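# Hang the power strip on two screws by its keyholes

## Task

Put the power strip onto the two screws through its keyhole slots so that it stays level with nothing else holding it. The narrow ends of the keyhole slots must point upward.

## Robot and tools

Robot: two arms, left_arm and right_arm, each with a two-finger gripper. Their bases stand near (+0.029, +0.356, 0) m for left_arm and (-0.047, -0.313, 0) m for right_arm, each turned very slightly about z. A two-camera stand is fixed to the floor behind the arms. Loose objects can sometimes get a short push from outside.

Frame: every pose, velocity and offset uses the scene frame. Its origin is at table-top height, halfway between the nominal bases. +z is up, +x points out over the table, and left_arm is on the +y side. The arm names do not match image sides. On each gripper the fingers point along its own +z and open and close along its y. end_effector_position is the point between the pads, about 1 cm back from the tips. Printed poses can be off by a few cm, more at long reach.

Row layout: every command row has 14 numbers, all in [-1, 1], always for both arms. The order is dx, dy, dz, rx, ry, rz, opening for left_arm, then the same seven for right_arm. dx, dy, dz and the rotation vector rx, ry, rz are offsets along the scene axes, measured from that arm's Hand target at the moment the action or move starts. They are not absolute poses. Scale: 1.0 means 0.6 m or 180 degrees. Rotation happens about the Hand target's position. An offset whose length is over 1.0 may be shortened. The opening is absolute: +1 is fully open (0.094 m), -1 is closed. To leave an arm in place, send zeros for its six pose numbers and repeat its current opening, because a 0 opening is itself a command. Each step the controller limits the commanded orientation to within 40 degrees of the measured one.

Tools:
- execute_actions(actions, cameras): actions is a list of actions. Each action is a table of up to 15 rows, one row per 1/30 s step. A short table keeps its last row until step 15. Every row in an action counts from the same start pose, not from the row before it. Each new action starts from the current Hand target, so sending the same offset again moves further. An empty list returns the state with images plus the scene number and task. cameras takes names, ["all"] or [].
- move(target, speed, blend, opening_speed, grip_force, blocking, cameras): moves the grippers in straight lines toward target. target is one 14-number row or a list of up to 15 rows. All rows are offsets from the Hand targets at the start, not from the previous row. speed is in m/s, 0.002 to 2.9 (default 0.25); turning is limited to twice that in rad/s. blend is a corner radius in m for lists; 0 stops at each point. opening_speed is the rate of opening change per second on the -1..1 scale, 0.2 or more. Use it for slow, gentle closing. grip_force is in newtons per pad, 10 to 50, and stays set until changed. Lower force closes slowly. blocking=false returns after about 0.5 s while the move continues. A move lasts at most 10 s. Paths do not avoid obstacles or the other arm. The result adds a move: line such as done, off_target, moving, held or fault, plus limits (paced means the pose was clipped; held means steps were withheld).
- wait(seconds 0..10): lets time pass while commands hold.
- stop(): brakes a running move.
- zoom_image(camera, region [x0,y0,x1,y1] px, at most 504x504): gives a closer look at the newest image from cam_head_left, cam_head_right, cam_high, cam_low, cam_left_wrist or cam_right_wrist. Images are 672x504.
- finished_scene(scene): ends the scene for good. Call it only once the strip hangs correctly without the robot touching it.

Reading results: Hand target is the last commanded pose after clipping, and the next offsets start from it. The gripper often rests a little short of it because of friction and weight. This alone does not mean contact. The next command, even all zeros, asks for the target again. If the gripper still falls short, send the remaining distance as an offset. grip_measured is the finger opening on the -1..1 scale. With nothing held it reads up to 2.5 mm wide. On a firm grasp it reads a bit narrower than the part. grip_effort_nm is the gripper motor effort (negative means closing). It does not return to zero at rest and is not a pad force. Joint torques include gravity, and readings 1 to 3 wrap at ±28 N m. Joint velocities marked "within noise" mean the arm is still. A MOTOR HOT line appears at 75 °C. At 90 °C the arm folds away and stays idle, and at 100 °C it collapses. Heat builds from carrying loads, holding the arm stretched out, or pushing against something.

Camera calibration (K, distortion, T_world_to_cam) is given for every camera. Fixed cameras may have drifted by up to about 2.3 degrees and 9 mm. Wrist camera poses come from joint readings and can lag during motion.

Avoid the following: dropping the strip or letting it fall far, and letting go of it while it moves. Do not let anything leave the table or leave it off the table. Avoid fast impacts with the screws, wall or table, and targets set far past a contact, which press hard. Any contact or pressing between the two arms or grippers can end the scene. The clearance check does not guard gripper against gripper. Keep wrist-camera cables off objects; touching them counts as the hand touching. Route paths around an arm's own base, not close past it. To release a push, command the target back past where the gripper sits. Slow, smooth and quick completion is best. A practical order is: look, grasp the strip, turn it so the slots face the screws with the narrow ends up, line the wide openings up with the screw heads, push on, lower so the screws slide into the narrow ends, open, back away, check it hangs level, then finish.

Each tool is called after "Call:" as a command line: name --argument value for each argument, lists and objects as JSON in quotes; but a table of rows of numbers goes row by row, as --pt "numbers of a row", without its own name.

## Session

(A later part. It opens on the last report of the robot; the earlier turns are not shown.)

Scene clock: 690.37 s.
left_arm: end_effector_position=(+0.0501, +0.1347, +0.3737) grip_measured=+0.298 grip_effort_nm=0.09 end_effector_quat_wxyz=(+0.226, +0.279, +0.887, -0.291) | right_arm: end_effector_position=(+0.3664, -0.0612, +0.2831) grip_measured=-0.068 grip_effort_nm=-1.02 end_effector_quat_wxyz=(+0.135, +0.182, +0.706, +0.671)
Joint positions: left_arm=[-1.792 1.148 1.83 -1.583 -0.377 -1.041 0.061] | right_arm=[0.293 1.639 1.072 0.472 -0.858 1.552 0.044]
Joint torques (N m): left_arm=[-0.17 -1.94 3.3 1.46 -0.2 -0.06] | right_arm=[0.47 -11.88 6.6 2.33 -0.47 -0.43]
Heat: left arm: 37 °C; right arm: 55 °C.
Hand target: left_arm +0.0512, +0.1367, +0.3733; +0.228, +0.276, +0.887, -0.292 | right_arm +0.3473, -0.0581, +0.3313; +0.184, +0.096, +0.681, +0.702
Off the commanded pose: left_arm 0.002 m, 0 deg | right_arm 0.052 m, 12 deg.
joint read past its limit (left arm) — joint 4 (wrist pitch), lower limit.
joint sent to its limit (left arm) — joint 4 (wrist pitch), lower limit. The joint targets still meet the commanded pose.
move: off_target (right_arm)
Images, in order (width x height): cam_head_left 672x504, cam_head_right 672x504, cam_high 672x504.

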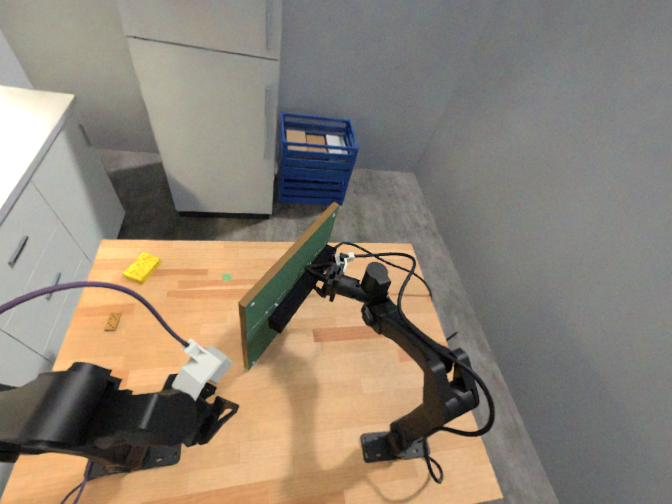

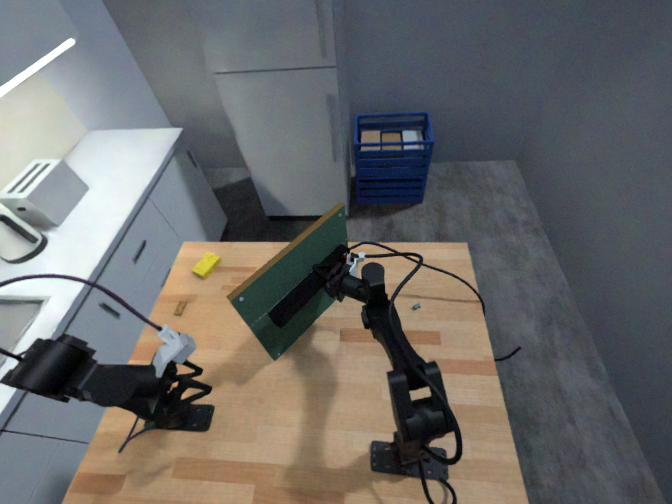

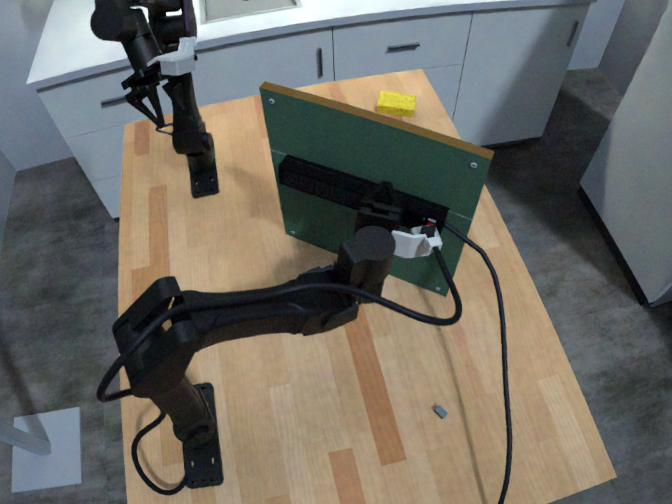

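Call:
move --target '[0,0,0,0,0,0,0.3,-0.025,-0.015,-0.012,0.0086,0.011,0,-0.3]' --speed 0.08 --cameras '["cam_high","cam_head_left","cam_head_right"]'

Call:
zoom_image --camera "cam_head_left" --region '[240, 220, 390, 345]'

Call:
zoom_image --camera "cam_head_right" --region '[240, 220, 390, 345]'

Call:
zoom_image --camera "cam_high" --region '[250, 70, 500, 320]'

Scene clock: 717.33 s.
left_arm: end_effector_position=(+0.0501, +0.1347, +0.3737) grip_measured=+0.298 grip_effort_nm=0.09 end_effector_quat_wxyz=(+0.226, +0.279, +0.887, -0.291) | right_arm: end_effector_position=(+0.3486, -0.0679, +0.2803) grip_measured=-0.068 grip_effort_nm=-1.03 end_effector_quat_wxyz=(+0.130, +0.181, +0.698, +0.681)
Joint positions: left_arm=[-1.792 1.148 1.83 -1.583 -0.377 -1.041 0.061] | right_arm=[0.283 1.584 0.976 0.545 -0.878 1.588 0.044]
Joint torques (N m): left_arm=[-0.2 -1.91 3.32 1.46 -0.2 -0.06] | right_arm=[0.18 -10.77 6.79 2.22 -0.4 -0.14]
Heat: left arm: 37 °C; right arm: 59 °C.
Hand target: left_arm +0.0512, +0.1367, +0.3733; +0.228, +0.276, +0.887, -0.292 | right_arm +0.3324, -0.0672, +0.3241; +0.171, +0.111, +0.675, +0.710
Off the commanded pose: left_arm 0.002 m, 0 deg | right_arm 0.047 m, 10 deg.
joint read past its limit (left arm) — joint 4 (wrist pitch), lower limit.
joint sent to its limit (left arm) — joint 4 (wrist pitch), lower limit. The joint targets still meet the commanded pose.
move: off_target (right_arm)
Images, in order (width x height): cam_head_left 672x504, cam_head_right 672x504, cam_high 672x504.

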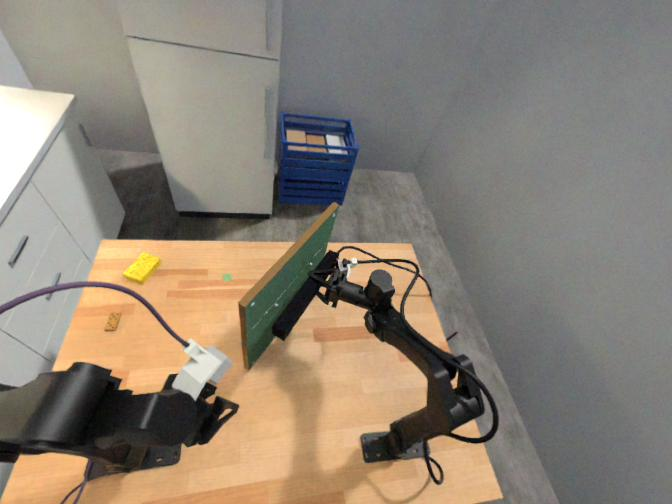

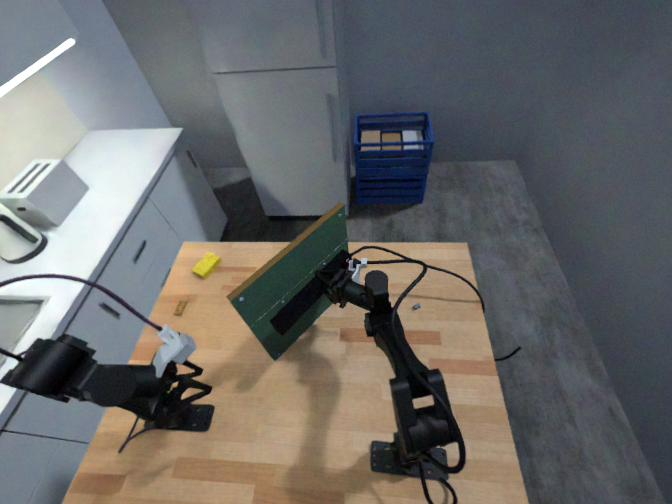

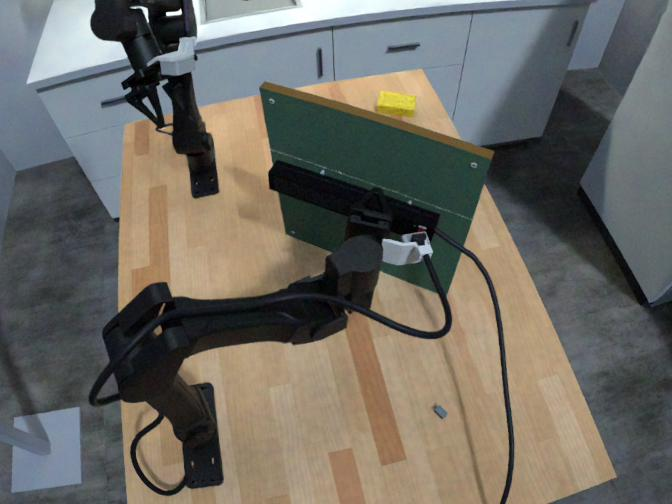

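Scaled by 3.360.

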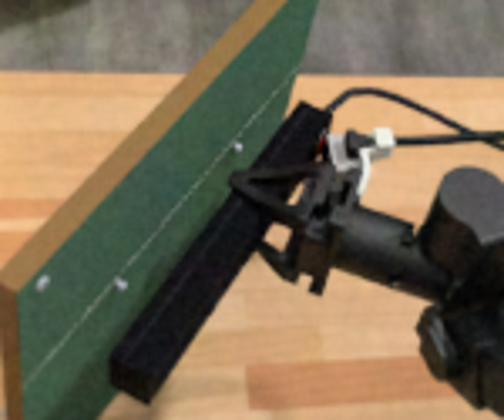

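Scaled by 3.360.

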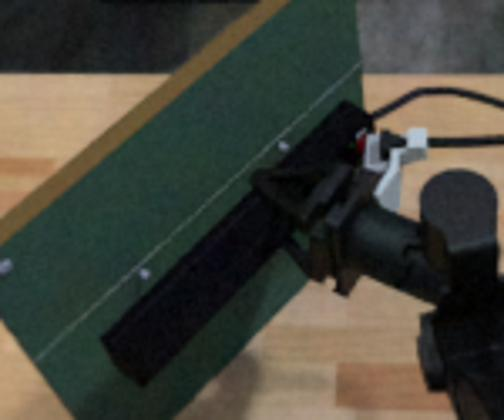

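Scaled by 2.016.

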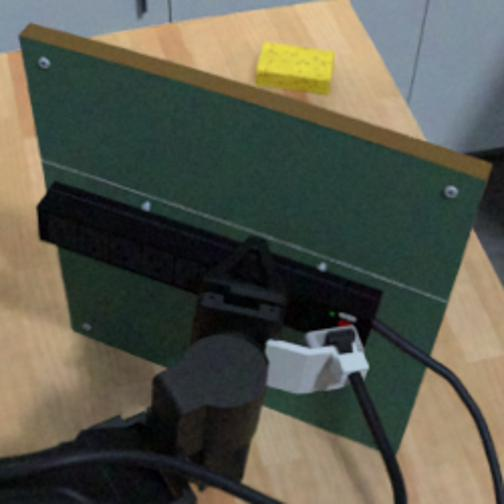

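Call:
move --target '[0,0,0,0,0,0,0.3,0.053,0.056,0,0,0,0,-0.3]' --speed 0.06 --cameras '["cam_high","cam_head_left","cam_head_right"]'

Call:
zoom_image --camera "cam_head_left" --region '[240, 220, 390, 345]'

Call:
zoom_image --camera "cam_head_right" --region '[240, 220, 390, 345]'

Call:
zoom_image --camera "cam_high" --region '[250, 70, 500, 320]'

Scene clock: 735.03 s.
left_arm: end_effector_position=(+0.0501, +0.1347, +0.3737) grip_measured=+0.298 grip_effort_nm=0.09 end_effector_quat_wxyz=(+0.226, +0.279, +0.887, -0.291) | right_arm: end_effector_position=(+0.3606, -0.0495, +0.2730) grip_measured=-0.068 grip_effort_nm=-1.03 end_effector_quat_wxyz=(+0.125, +0.186, +0.701, +0.677)
Joint positions: left_arm=[-1.792 1.148 1.83 -1.583 -0.377 -1.041 0.061] | right_arm=[0.327 1.653 1.03 0.547 -0.834 1.592 0.044]
Joint torques (N m): left_arm=[-0.2 -1.99 3.32 1.47 -0.2 -0.05] | right_arm=[2.41 -7.15 13.16 2.22 -0.2 -0.26]
Heat: left arm: 37 °C; right arm: 61 °C.
Hand target: left_arm +0.0512, +0.1367, +0.3733; +0.228, +0.276, +0.887, -0.292 | right_arm +0.3641, -0.0335, +0.3242; +0.171, +0.111, +0.675, +0.710
Off the commanded pose: left_arm 0.002 m, 0 deg | right_arm 0.054 m, 11 deg.
joint read past its limit (left arm) — joint 4 (wrist pitch), lower limit.
joint sent to its limit (left arm) — joint 4 (wrist pitch), lower limit. The joint targets still meet the commanded pose.
move: off_target (right_arm)
Images, in order (width x height): cam_head_left 672x504, cam_head_right 672x504, cam_high 672x504.

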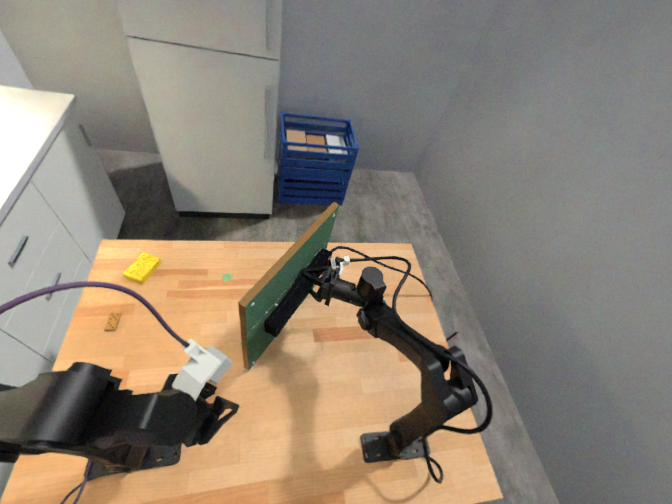

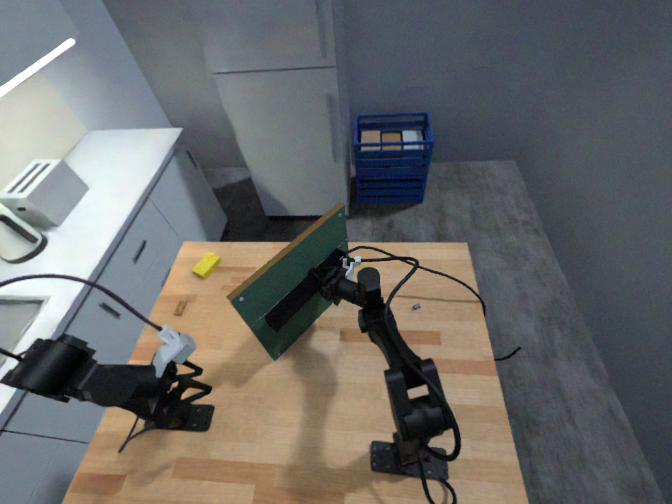

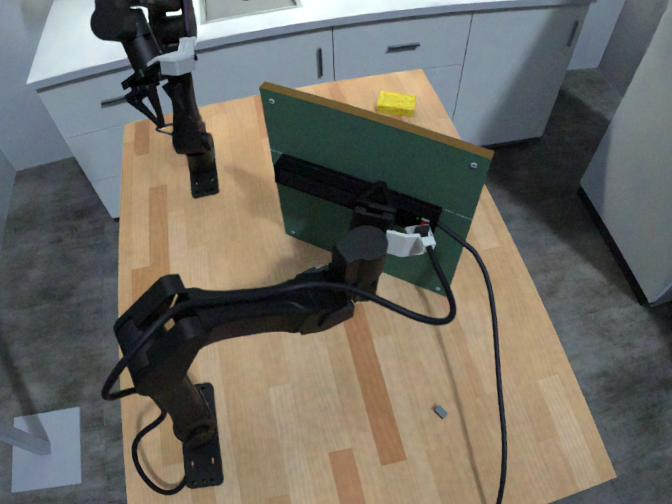

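Scaled by 3.360.

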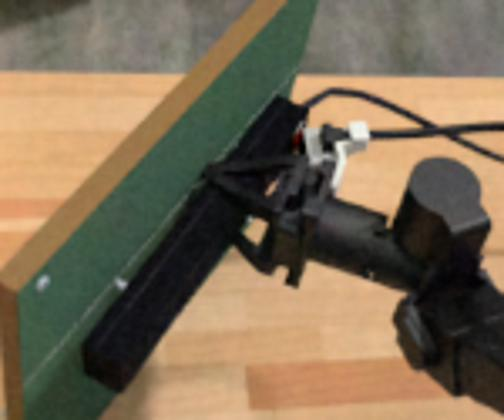

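Scaled by 3.360.

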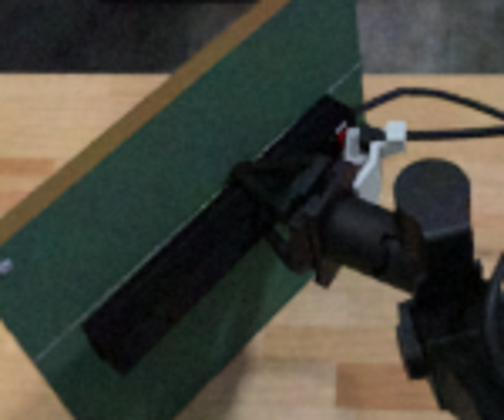

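Scaled by 2.016.

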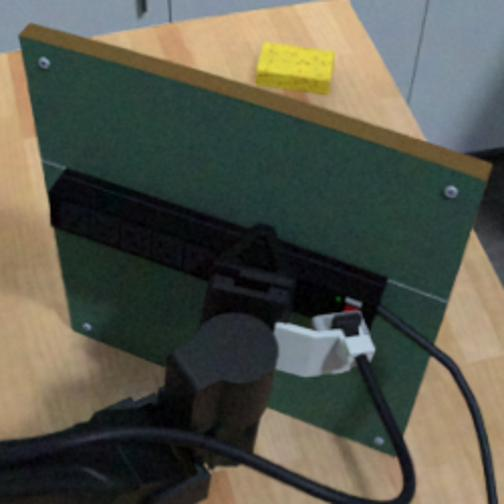

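Call:
move --pt "0 0 0 0 0 0 0.3 0.016 -0.0125 0 0 0 0 -0.3" --speed 0.04

Scene clock: 741.53 s.
left_arm: end_effector_position=(+0.0501, +0.1347, +0.3737) grip_measured=+0.298 grip_effort_nm=0.09 end_effector_quat_wxyz=(+0.226, +0.279, +0.887, -0.291) | right_arm: end_effector_position=(+0.3614, -0.0503, +0.2732) grip_measured=-0.068 grip_effort_nm=-1.02 end_effector_quat_wxyz=(+0.111, +0.174, +0.703, +0.681)
Joint positions: left_arm=[-1.792 1.148 1.83 -1.583 -0.377 -1.041 0.061] | right_arm=[0.311 1.673 1.053 0.543 -0.887 1.592 0.044]
Joint torques (N m): left_arm=[-0.2 -1.94 3.3 1.46 -0.21 -0.05] | right_arm=[1.01 -6.75 13.37 2.22 0.03 -0.16]
Heat: left arm: 37 °C; right arm: 61 °C.
Hand target: left_arm +0.0512, +0.1367, +0.3733; +0.228, +0.276, +0.887, -0.292 | right_arm +0.3737, -0.0410, +0.3242; +0.170, +0.111, +0.675, +0.710
Off the commanded pose: left_arm 0.002 m, 0 deg | right_arm 0.053 m, 11 deg.
joint read past its limit (left arm) — joint 4 (wrist pitch), lower limit.
joint sent to its limit (left arm) — joint 4 (wrist pitch), lower limit. The joint targets still meet the commanded pose.
move: off_target (right_arm)

Call:
move --pt "0 0 0 0 0 0 0.3 -0.023 -0.046 0 0 0 0 -0.3" --speed 0.06 --cameras '["cam_high","cam_head_left","cam_head_right"]'

Call:
zoom_image --camera "cam_head_left" --region '[240, 220, 390, 345]'

Call:
zoom_image --camera "cam_head_right" --region '[240, 220, 390, 345]'

Call:
zoom_image --camera "cam_high" --region '[250, 70, 500, 320]'

Scene clock: 750.87 s.
left_arm: end_effector_position=(+0.0501, +0.1347, +0.3737) grip_measured=+0.298 grip_effort_nm=0.09 end_effector_quat_wxyz=(+0.226, +0.279, +0.887, -0.291) | right_arm: end_effector_position=(+0.3725, -0.0713, +0.2756) grip_measured=-0.068 grip_effort_nm=-1.02 end_effector_quat_wxyz=(+0.127, +0.184, +0.697, +0.681)
Joint positions: left_arm=[-1.792 1.148 1.83 -1.583 -0.377 -1.041 0.061] | right_arm=[0.258 1.673 1.053 0.555 -0.903 1.593 0.044]
Joint torques (N m): left_arm=[-0.2 -1.94 3.3 1.47 -0.21 -0.06] | right_arm=[0.32 -11.33 8.12 2.2 -0.37 -0.13]
Heat: left arm: 37 °C; right arm: 62 °C.
Hand target: left_arm +0.0512, +0.1367, +0.3733; +0.228, +0.276, +0.887, -0.292 | right_arm +0.3599, -0.0687, +0.3243; +0.171, +0.111, +0.675, +0.710
Off the commanded pose: left_arm 0.002 m, 0 deg | right_arm 0.050 m, 11 deg.
joint read past its limit (left arm) — joint 4 (wrist pitch), lower limit.
joint sent to its limit (left arm) — joint 4 (wrist pitch), lower limit. The joint targets still meet the commanded pose.
move: off_target (right_arm)
Images, in order (width x height): cam_head_left 672x504, cam_head_right 672x504, cam_high 672x504.

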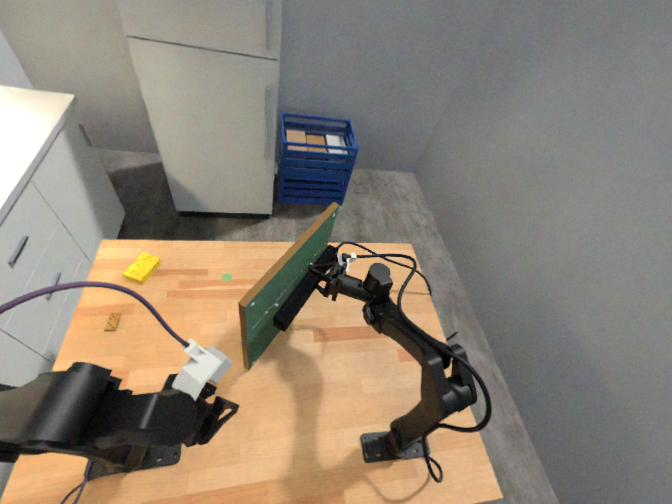

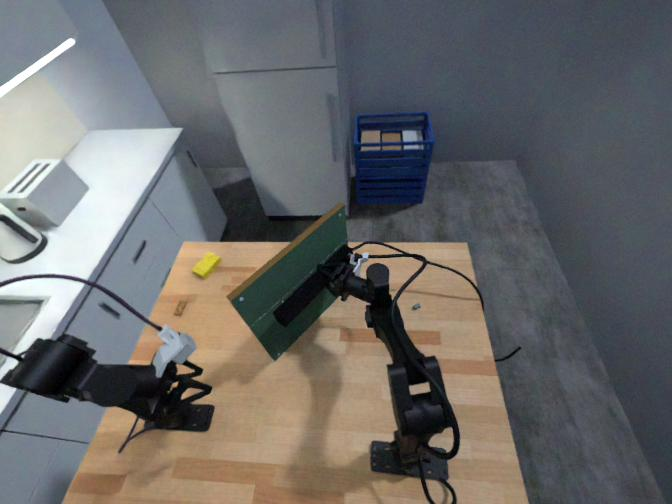

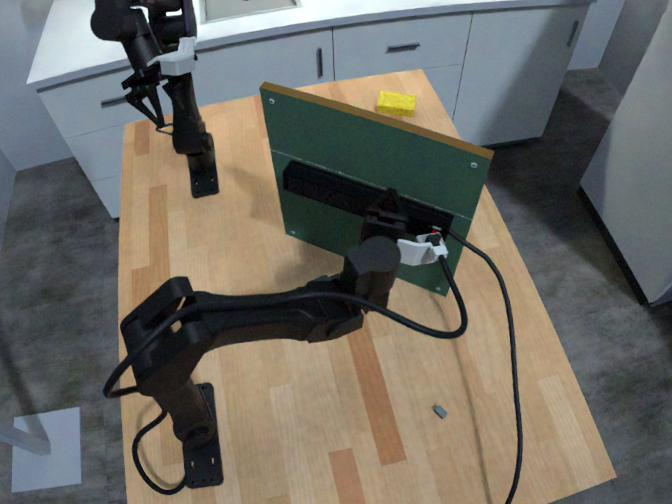

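Scaled by 3.360.

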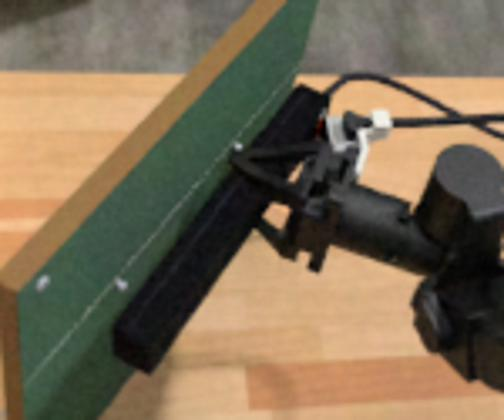

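Scaled by 3.360.

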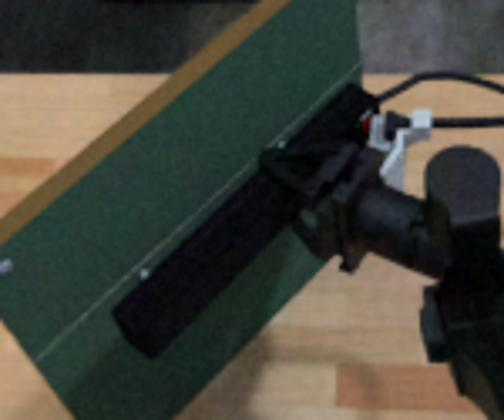

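Scaled by 2.016.

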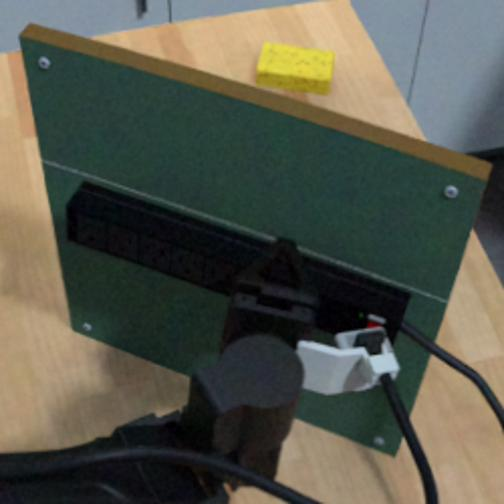

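Call:
move --pt "0 0 0 0 0 0 0.3 -0.017 0.018 0.004 0 0 0.003 -0.3" --speed 0.06

Scene clock: 765.63 s.
left_arm: end_effector_position=(+0.0501, +0.1347, +0.3737) grip_measured=+0.298 grip_effort_nm=0.09 end_effector_quat_wxyz=(+0.226, +0.279, +0.887, -0.291) | right_arm: end_effector_position=(+0.3673, -0.0632, +0.2794) grip_measured=-0.068 grip_effort_nm=-1.02 end_effector_quat_wxyz=(+0.124, +0.179, +0.697, +0.683)
Joint positions: left_arm=[-1.792 1.148 1.83 -1.583 -0.377 -1.041 0.061] | right_arm=[0.28 1.665 1.053 0.555 -0.893 1.598 0.044]
Joint torques (N m): left_arm=[-0.18 -1.94 3.3 1.46 -0.21 -0.05] | right_arm=[1.31 -12.29 7.25 2.12 -0.34 -0.27]
Heat: left arm: 37 °C; right arm: 59 °C.
Hand target: left_arm +0.0512, +0.1367, +0.3733; +0.228, +0.276, +0.887, -0.292 | right_arm +0.3497, -0.0578, +0.3267; +0.167, +0.108, +0.675, +0.710
Off the commanded pose: left_arm 0.002 m, 0 deg | right_arm 0.051 m, 10 deg.
joint read past its limit (left arm) — joint 4 (wrist pitch), lower limit.
joint sent to its limit (left arm) — joint 4 (wrist pitch), lower limit. The joint targets still meet the commanded pose.
move: off_target (right_arm)

Call:
move --pt "0 0 0 0 0 0 0.3 0.055 0.046 -0.004 0 0 0 -0.3" --speed 0.06

Scene clock: 771.93 s.
left_arm: end_effector_position=(+0.0501, +0.1347, +0.3737) grip_measured=+0.298 grip_effort_nm=0.09 end_effector_quat_wxyz=(+0.226, +0.279, +0.887, -0.291) | right_arm: end_effector_position=(+0.3689, -0.0552, +0.2781) grip_measured=-0.068 grip_effort_nm=-1.03 end_effector_quat_wxyz=(+0.114, +0.170, +0.699, +0.685)
Joint positions: left_arm=[-1.792 1.148 1.83 -1.583 -0.377 -1.041 0.061] | right_arm=[0.292 1.693 1.08 0.554 -0.908 1.598 0.044]
Joint velocities: left_arm=[within noise] | right_arm=[-0.012 -0.007 0.007 -0.125 -0.154 0.066 -0.001]
Joint torques (N m): left_arm=[-0.17 -1.94 3.29 1.46 -0.22 -0.05] | right_arm=[4.27 -5.45 14.71 2.14 0.32 -0.14]
Heat: left arm: 37 °C; right arm: 58 °C.
Hand target: left_arm +0.0512, +0.1367, +0.3733; +0.228, +0.276, +0.887, -0.292 | right_arm +0.3827, -0.0303, +0.3241; +0.167, +0.108, +0.675, +0.710
Off the commanded pose: left_arm 0.002 m, 0 deg | right_arm 0.054 m, 10 deg.
joint read past its limit (left arm) — joint 4 (wrist pitch), lower limit.
joint sent to its limit (left arm) — joint 4 (wrist pitch), lower limit. The joint targets still meet the commanded pose.
move: off_target (right_arm)

Call:
move --pt "0 0 0 0 0 0 0.3 0 0 -0.025 0 0 0 -0.3" --speed 0.04

Call:
move --pt "0 0 0 0 0 0 0.3 -0.01 0.01 0.015 0 0 0 -0.3" --speed 0.04

Call:
move --pt "0 0 0 0 0 0 0.3 -0.01 0.01 0.02 0 0 0 -0.3" --speed 0.04 --cameras '["cam_high","cam_head_left","cam_head_right"]'

Call:
zoom_image --camera "cam_head_left" --region '[240, 220, 390, 345]'

Call:
zoom_image --camera "cam_high" --region '[250, 70, 500, 320]'

Call:
zoom_image --camera "cam_head_right" --region '[240, 220, 390, 345]'

Scene clock: 781.10 s.
left_arm: end_effector_position=(+0.0501, +0.1347, +0.3737) grip_measured=+0.298 grip_effort_nm=0.09 end_effector_quat_wxyz=(+0.226, +0.279, +0.887, -0.291) | right_arm: end_effector_position=(+0.3691, -0.0550, +0.2779) grip_measured=-0.068 grip_effort_nm=-1.02 end_effector_quat_wxyz=(+0.114, +0.167, +0.699, +0.686)
Joint positions: left_arm=[-1.792 1.148 1.83 -1.583 -0.377 -1.041 0.061] | right_arm=[0.291 1.698 1.08 0.567 -0.914 1.6 0.044]
Joint torques (N m): left_arm=[-0.2 -1.95 3.32 1.45 -0.2 -0.06] | right_arm=[4.74 -4.21 12.68 2.41 0.37 -0.3]
Heat: left arm: 37 °C; right arm: 58 °C.
Hand target: left_arm +0.0512, +0.1367, +0.3733; +0.228, +0.276, +0.887, -0.292 | right_arm +0.3826, -0.0302, +0.3092; +0.167, +0.108, +0.675, +0.710
Off the commanded pose: left_arm 0.002 m, 0 deg | right_arm 0.042 m, 10 deg.
joint read past its limit (left arm) — joint 4 (wrist pitch), lower limit.
joint sent to its limit (left arm) — joint 4 (wrist pitch), lower limit. The joint targets still meet the commanded pose.
move: off_target (right_arm)

Scene clock: 781.80 s.
left_arm: end_effector_position=(+0.0501, +0.1347, +0.3737) grip_measured=+0.298 grip_effort_nm=0.09 end_effector_quat_wxyz=(+0.226, +0.279, +0.887, -0.291) | right_arm: end_effector_position=(+0.3692, -0.0551, +0.2779) grip_measured=-0.068 grip_effort_nm=-1.02 end_effector_quat_wxyz=(+0.113, +0.167, +0.698, +0.686)
Joint positions: left_arm=[-1.792 1.148 1.83 -1.583 -0.377 -1.041 0.061] | right_arm=[0.29 1.698 1.08 0.567 -0.914 1.601 0.044]
Joint torques (N m): left_arm=[-0.23 -1.94 3.33 1.46 -0.2 -0.05] | right_arm=[6.56 -6.19 12.71 2.21 0.56 -0.21]
Heat: left arm: 37 °C; right arm: 58 °C.
Hand target: left_arm +0.0512, +0.1367, +0.3733; +0.228, +0.276, +0.887, -0.292 | right_arm +0.3767, -0.0243, +0.3182; +0.167, +0.108, +0.675, +0.710
Off the commanded pose: left_arm 0.002 m, 0 deg | right_arm 0.051 m, 10 deg.
joint read past its limit (left arm) — joint 4 (wrist pitch), lower limit.
joint sent to its limit (left arm) — joint 4 (wrist pitch), lower limit. The joint targets still meet the commanded pose.
move: off_target (right_arm)

Scene clock: 782.50 s.
left_arm: end_effector_position=(+0.0501, +0.1347, +0.3737) grip_measured=+0.298 grip_effort_nm=0.09 end_effector_quat_wxyz=(+0.226, +0.279, +0.887, -0.291) | right_arm: end_effector_position=(+0.3689, -0.0548, +0.2780) grip_measured=-0.068 grip_effort_nm=-1.02 end_effector_quat_wxyz=(+0.113, +0.171, +0.699, +0.685)
Joint positions: left_arm=[-1.792 1.148 1.83 -1.583 -0.377 -1.041 0.061] | right_arm=[0.293 1.694 1.08 0.555 -0.906 1.6 0.044]
Joint torques (N m): left_arm=[-0.23 -1.89 3.34 1.45 -0.2 -0.06] | right_arm=[7.97 -8.23 13.41 2 0.63 -0.2]
Heat: left arm: 37 °C; right arm: 58 °C.
Hand target: left_arm +0.0512, +0.1367, +0.3733; +0.228, +0.276, +0.887, -0.292 | right_arm +0.3708, -0.0183, +0.3301; +0.167, +0.108, +0.675, +0.710
Off the commanded pose: left_arm 0.002 m, 0 deg | right_arm 0.064 m, 10 deg.
joint read past its limit (left arm) — joint 4 (wrist pitch), lower limit.
joint sent to its limit (left arm) — joint 4 (wrist pitch), lower limit. The joint targets still meet the commanded pose.
move: off_target (right_arm)
Images, in order (width x height): cam_head_left 672x504, cam_head_right 672x504, cam_high 672x504.

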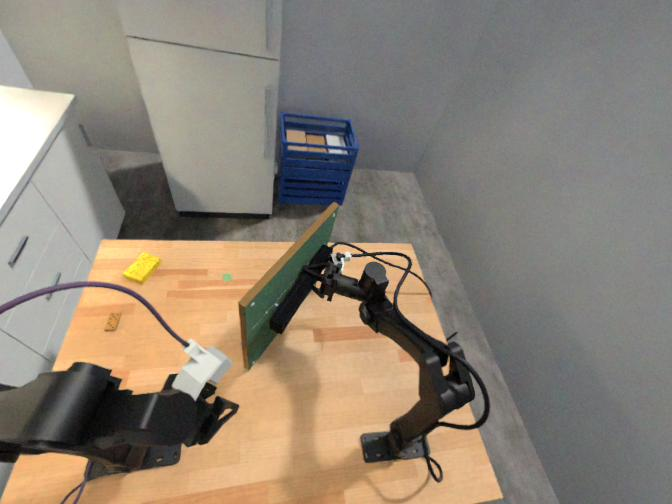

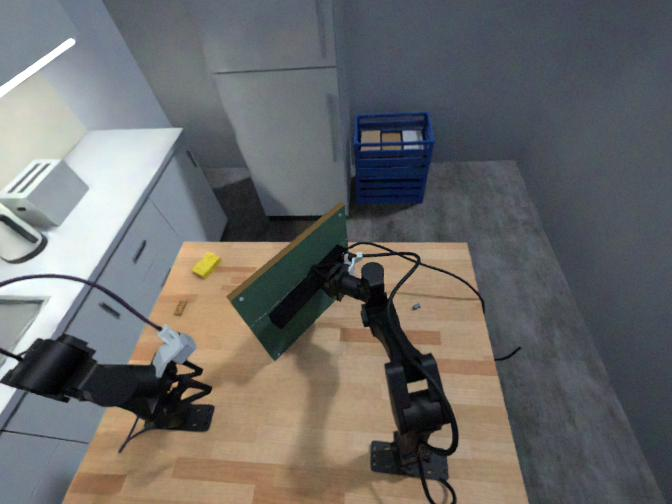

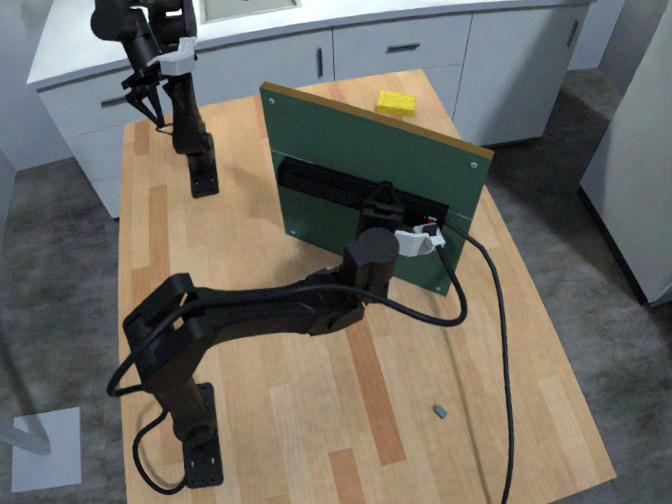

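Scaled by 3.360.

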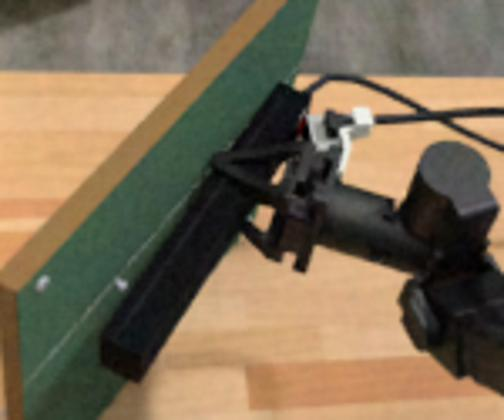

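Scaled by 2.016.

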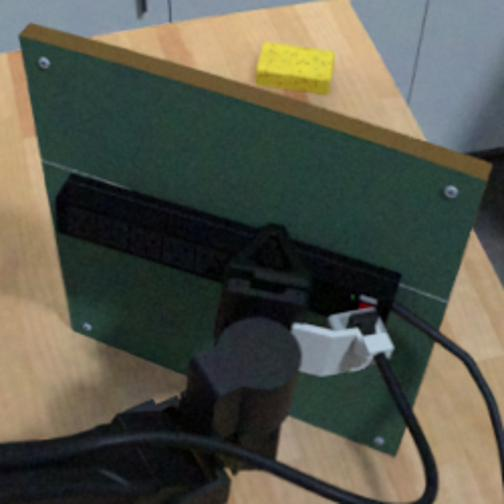

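Scaled by 3.360.

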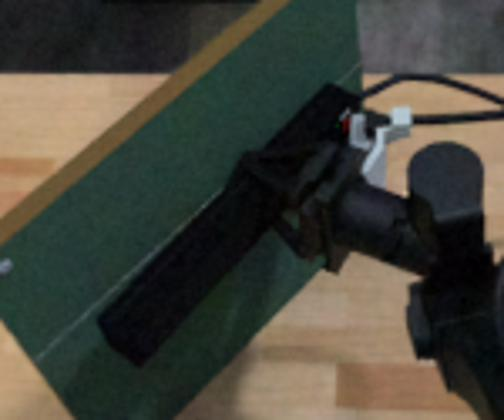

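Call:
move --pt "0 0 0 0 0 0 0.3 0.015 -0.008 -0.005 0.0039 0.005 0.04 -0.3" --speed 0.04 --cameras '["cam_high","cam_head_left","cam_head_right"]'

Call:
zoom_image --camera "cam_head_left" --region '[240, 220, 390, 345]'

Call:
zoom_image --camera "cam_high" --region '[250, 70, 500, 320]'

Call:
zoom_image --camera "cam_head_right" --region '[240, 220, 390, 345]'

Scene clock: 799.37 s.
left_arm: end_effector_position=(+0.0501, +0.1347, +0.3737) grip_measured=+0.298 grip_effort_nm=0.09 end_effector_quat_wxyz=(+0.226, +0.279, +0.887, -0.291) | right_arm: end_effector_position=(+0.3654, -0.0591, +0.2820) grip_measured=-0.068 grip_effort_nm=-1.03 end_effector_quat_wxyz=(+0.074, +0.165, +0.699, +0.691)
Joint positions: left_arm=[-1.792 1.148 1.83 -1.583 -0.377 -1.041 0.061] | right_arm=[0.265 1.707 1.111 0.534 -1 1.645 0.044]
Joint torques (N m): left_arm=[-0.21 -1.91 3.32 1.46 -0.19 -0.05] | right_arm=[5.65 -3.02 17.46 2.36 -0.05 -0.21]
Heat: left arm: 37 °C; right arm: 58 °C.
Hand target: left_arm +0.0512, +0.1367, +0.3733; +0.228, +0.276, +0.887, -0.292 | right_arm +0.3797, -0.0230, +0.3273; +0.116, +0.072, +0.677, +0.723
Off the commanded pose: left_arm 0.002 m, 0 deg | right_arm 0.059 m, 13 deg.
joint read past its limit (left arm) — joint 4 (wrist pitch), lower limit.
joint sent to its limit (left arm) — joint 4 (wrist pitch), lower limit. The joint targets still meet the commanded pose.
move: off_target (right_arm)
Images, in order (width x height): cam_head_left 672x504, cam_head_right 672x504, cam_high 672x504.

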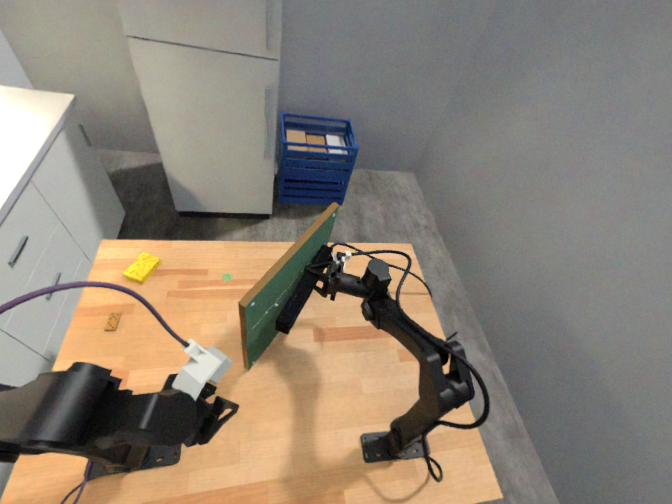

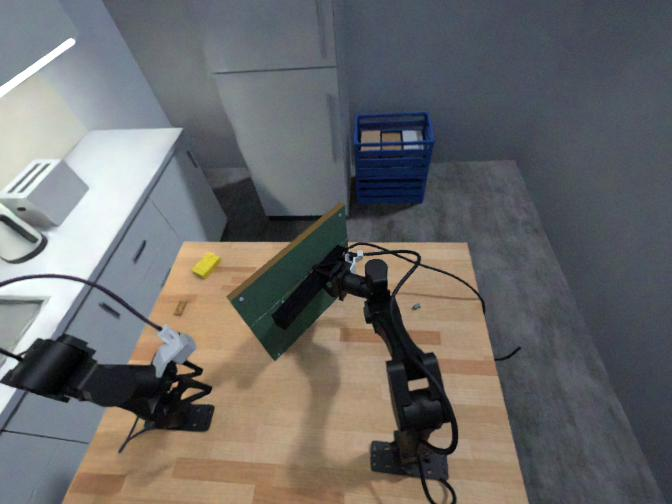

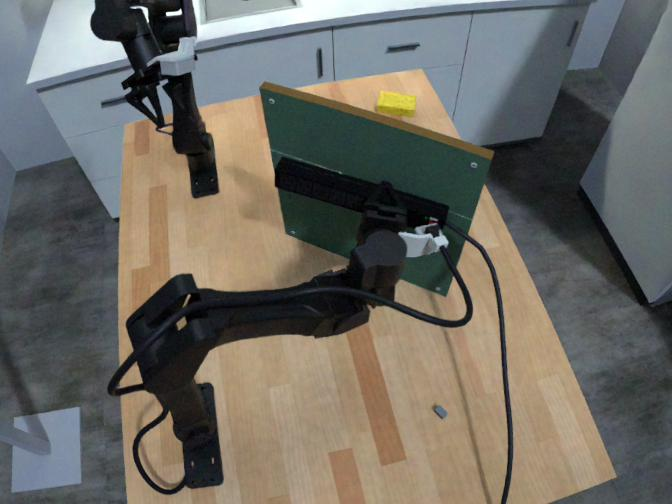

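Scaled by 3.360.

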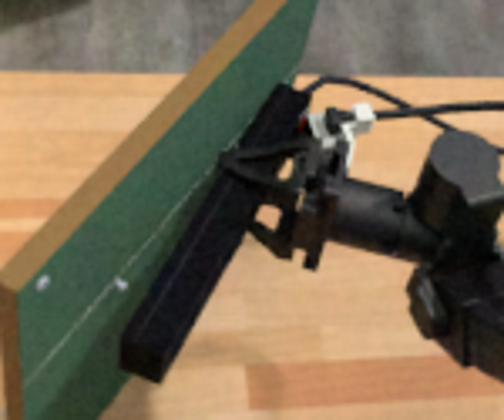

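Scaled by 2.016.

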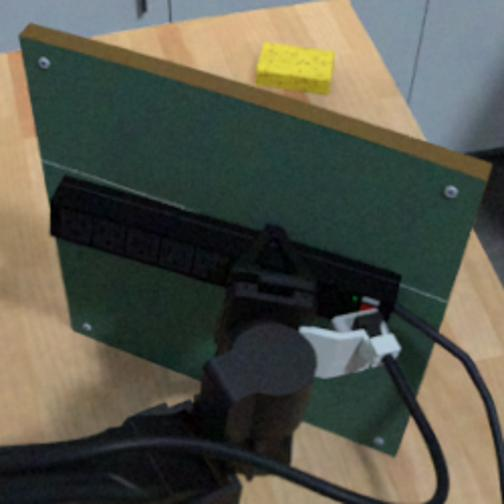

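Scaled by 3.360.

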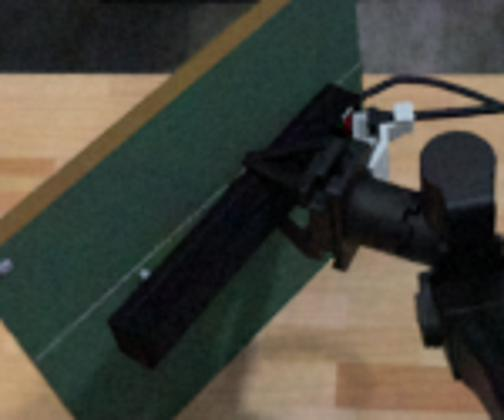

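Call:
move --pt "0 0 0 0 0 0 0.3 0.005 0.01 0 0 0 -0.07 -0.3" --speed 0.05 --cameras '["cam_high","cam_head_left","cam_head_right"]'

Call:
zoom_image --camera "cam_head_left" --region '[240, 220, 390, 345]'

Call:
zoom_image --camera "cam_high" --region '[250, 70, 500, 320]'

Call:
zoom_image --camera "cam_head_right" --region '[240, 220, 390, 345]'

Scene clock: 807.10 s.
left_arm: end_effector_position=(+0.0501, +0.1347, +0.3737) grip_measured=+0.298 grip_effort_nm=0.09 end_effector_quat_wxyz=(+0.226, +0.279, +0.887, -0.291) | right_arm: end_effector_position=(+0.3700, -0.0558, +0.2837) grip_measured=-0.068 grip_effort_nm=-1.03 end_effector_quat_wxyz=(+0.104, +0.193, +0.703, +0.677)
Joint positions: left_arm=[-1.792 1.148 1.83 -1.583 -0.377 -1.041 0.061] | right_arm=[0.295 1.671 1.111 0.462 -0.885 1.611 0.044]
Joint torques (N m): left_arm=[-0.2 -1.94 3.33 1.46 -0.2 -0.06] | right_arm=[9.7 -7.08 10.84 2.68 1.4 -0.2]
Heat: left arm: 36 °C; right arm: 59 °C.
Hand target: left_arm +0.0512, +0.1367, +0.3733; +0.228, +0.276, +0.887, -0.292 | right_arm +0.3827, -0.0170, +0.3272; +0.195, +0.146, +0.665, +0.706
Off the commanded pose: left_arm 0.002 m, 0 deg | right_arm 0.060 m, 13 deg.
joint read past its limit (left arm) — joint 4 (wrist pitch), lower limit.
joint sent to its limit (left arm) — joint 4 (wrist pitch), lower limit. The joint targets still meet the commanded pose.
move: off_target (right_arm)
Images, in order (width x height): cam_head_left 672x504, cam_head_right 672x504, cam_high 672x504.

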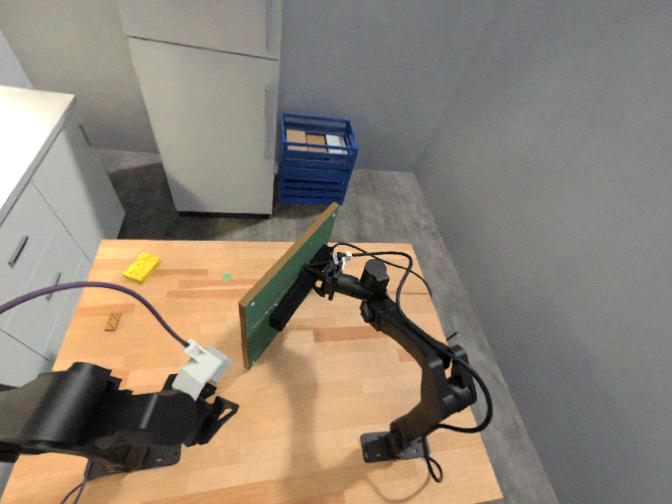

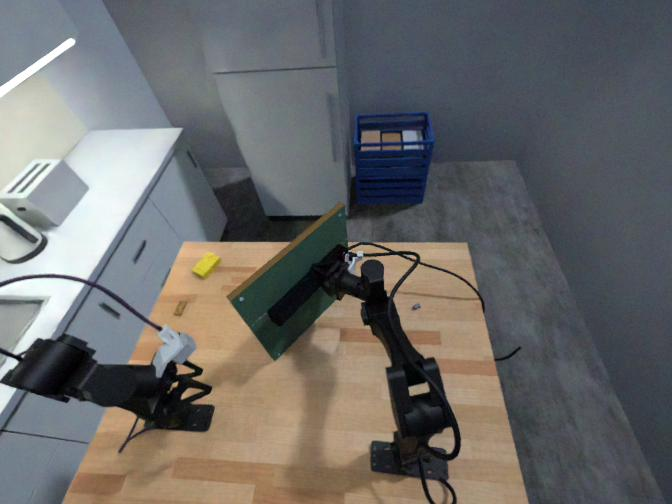

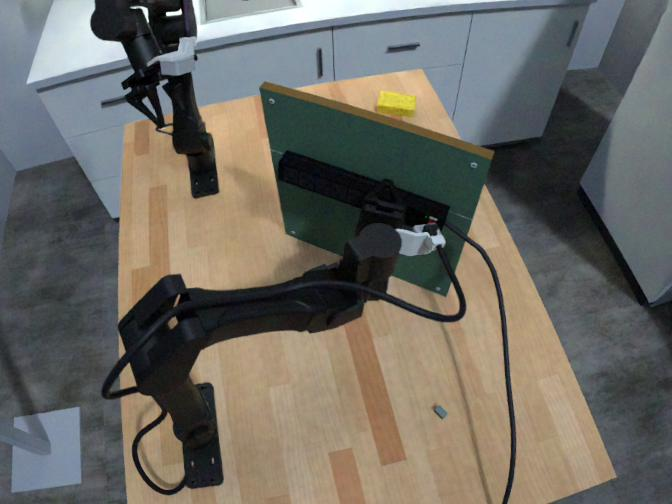

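Scaled by 3.360.

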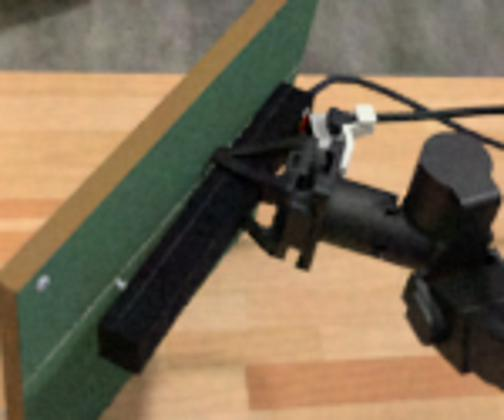

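Scaled by 2.016.

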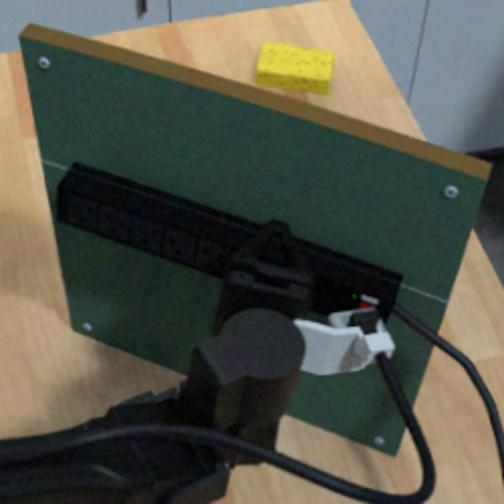

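Scaled by 3.360.

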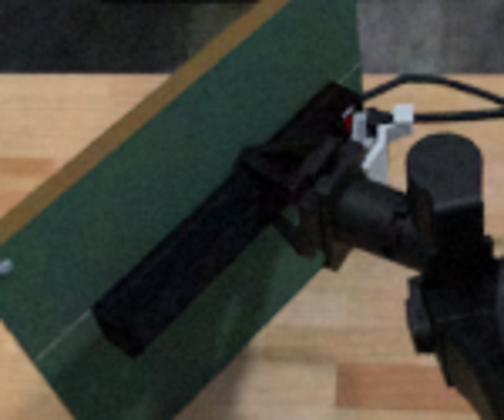

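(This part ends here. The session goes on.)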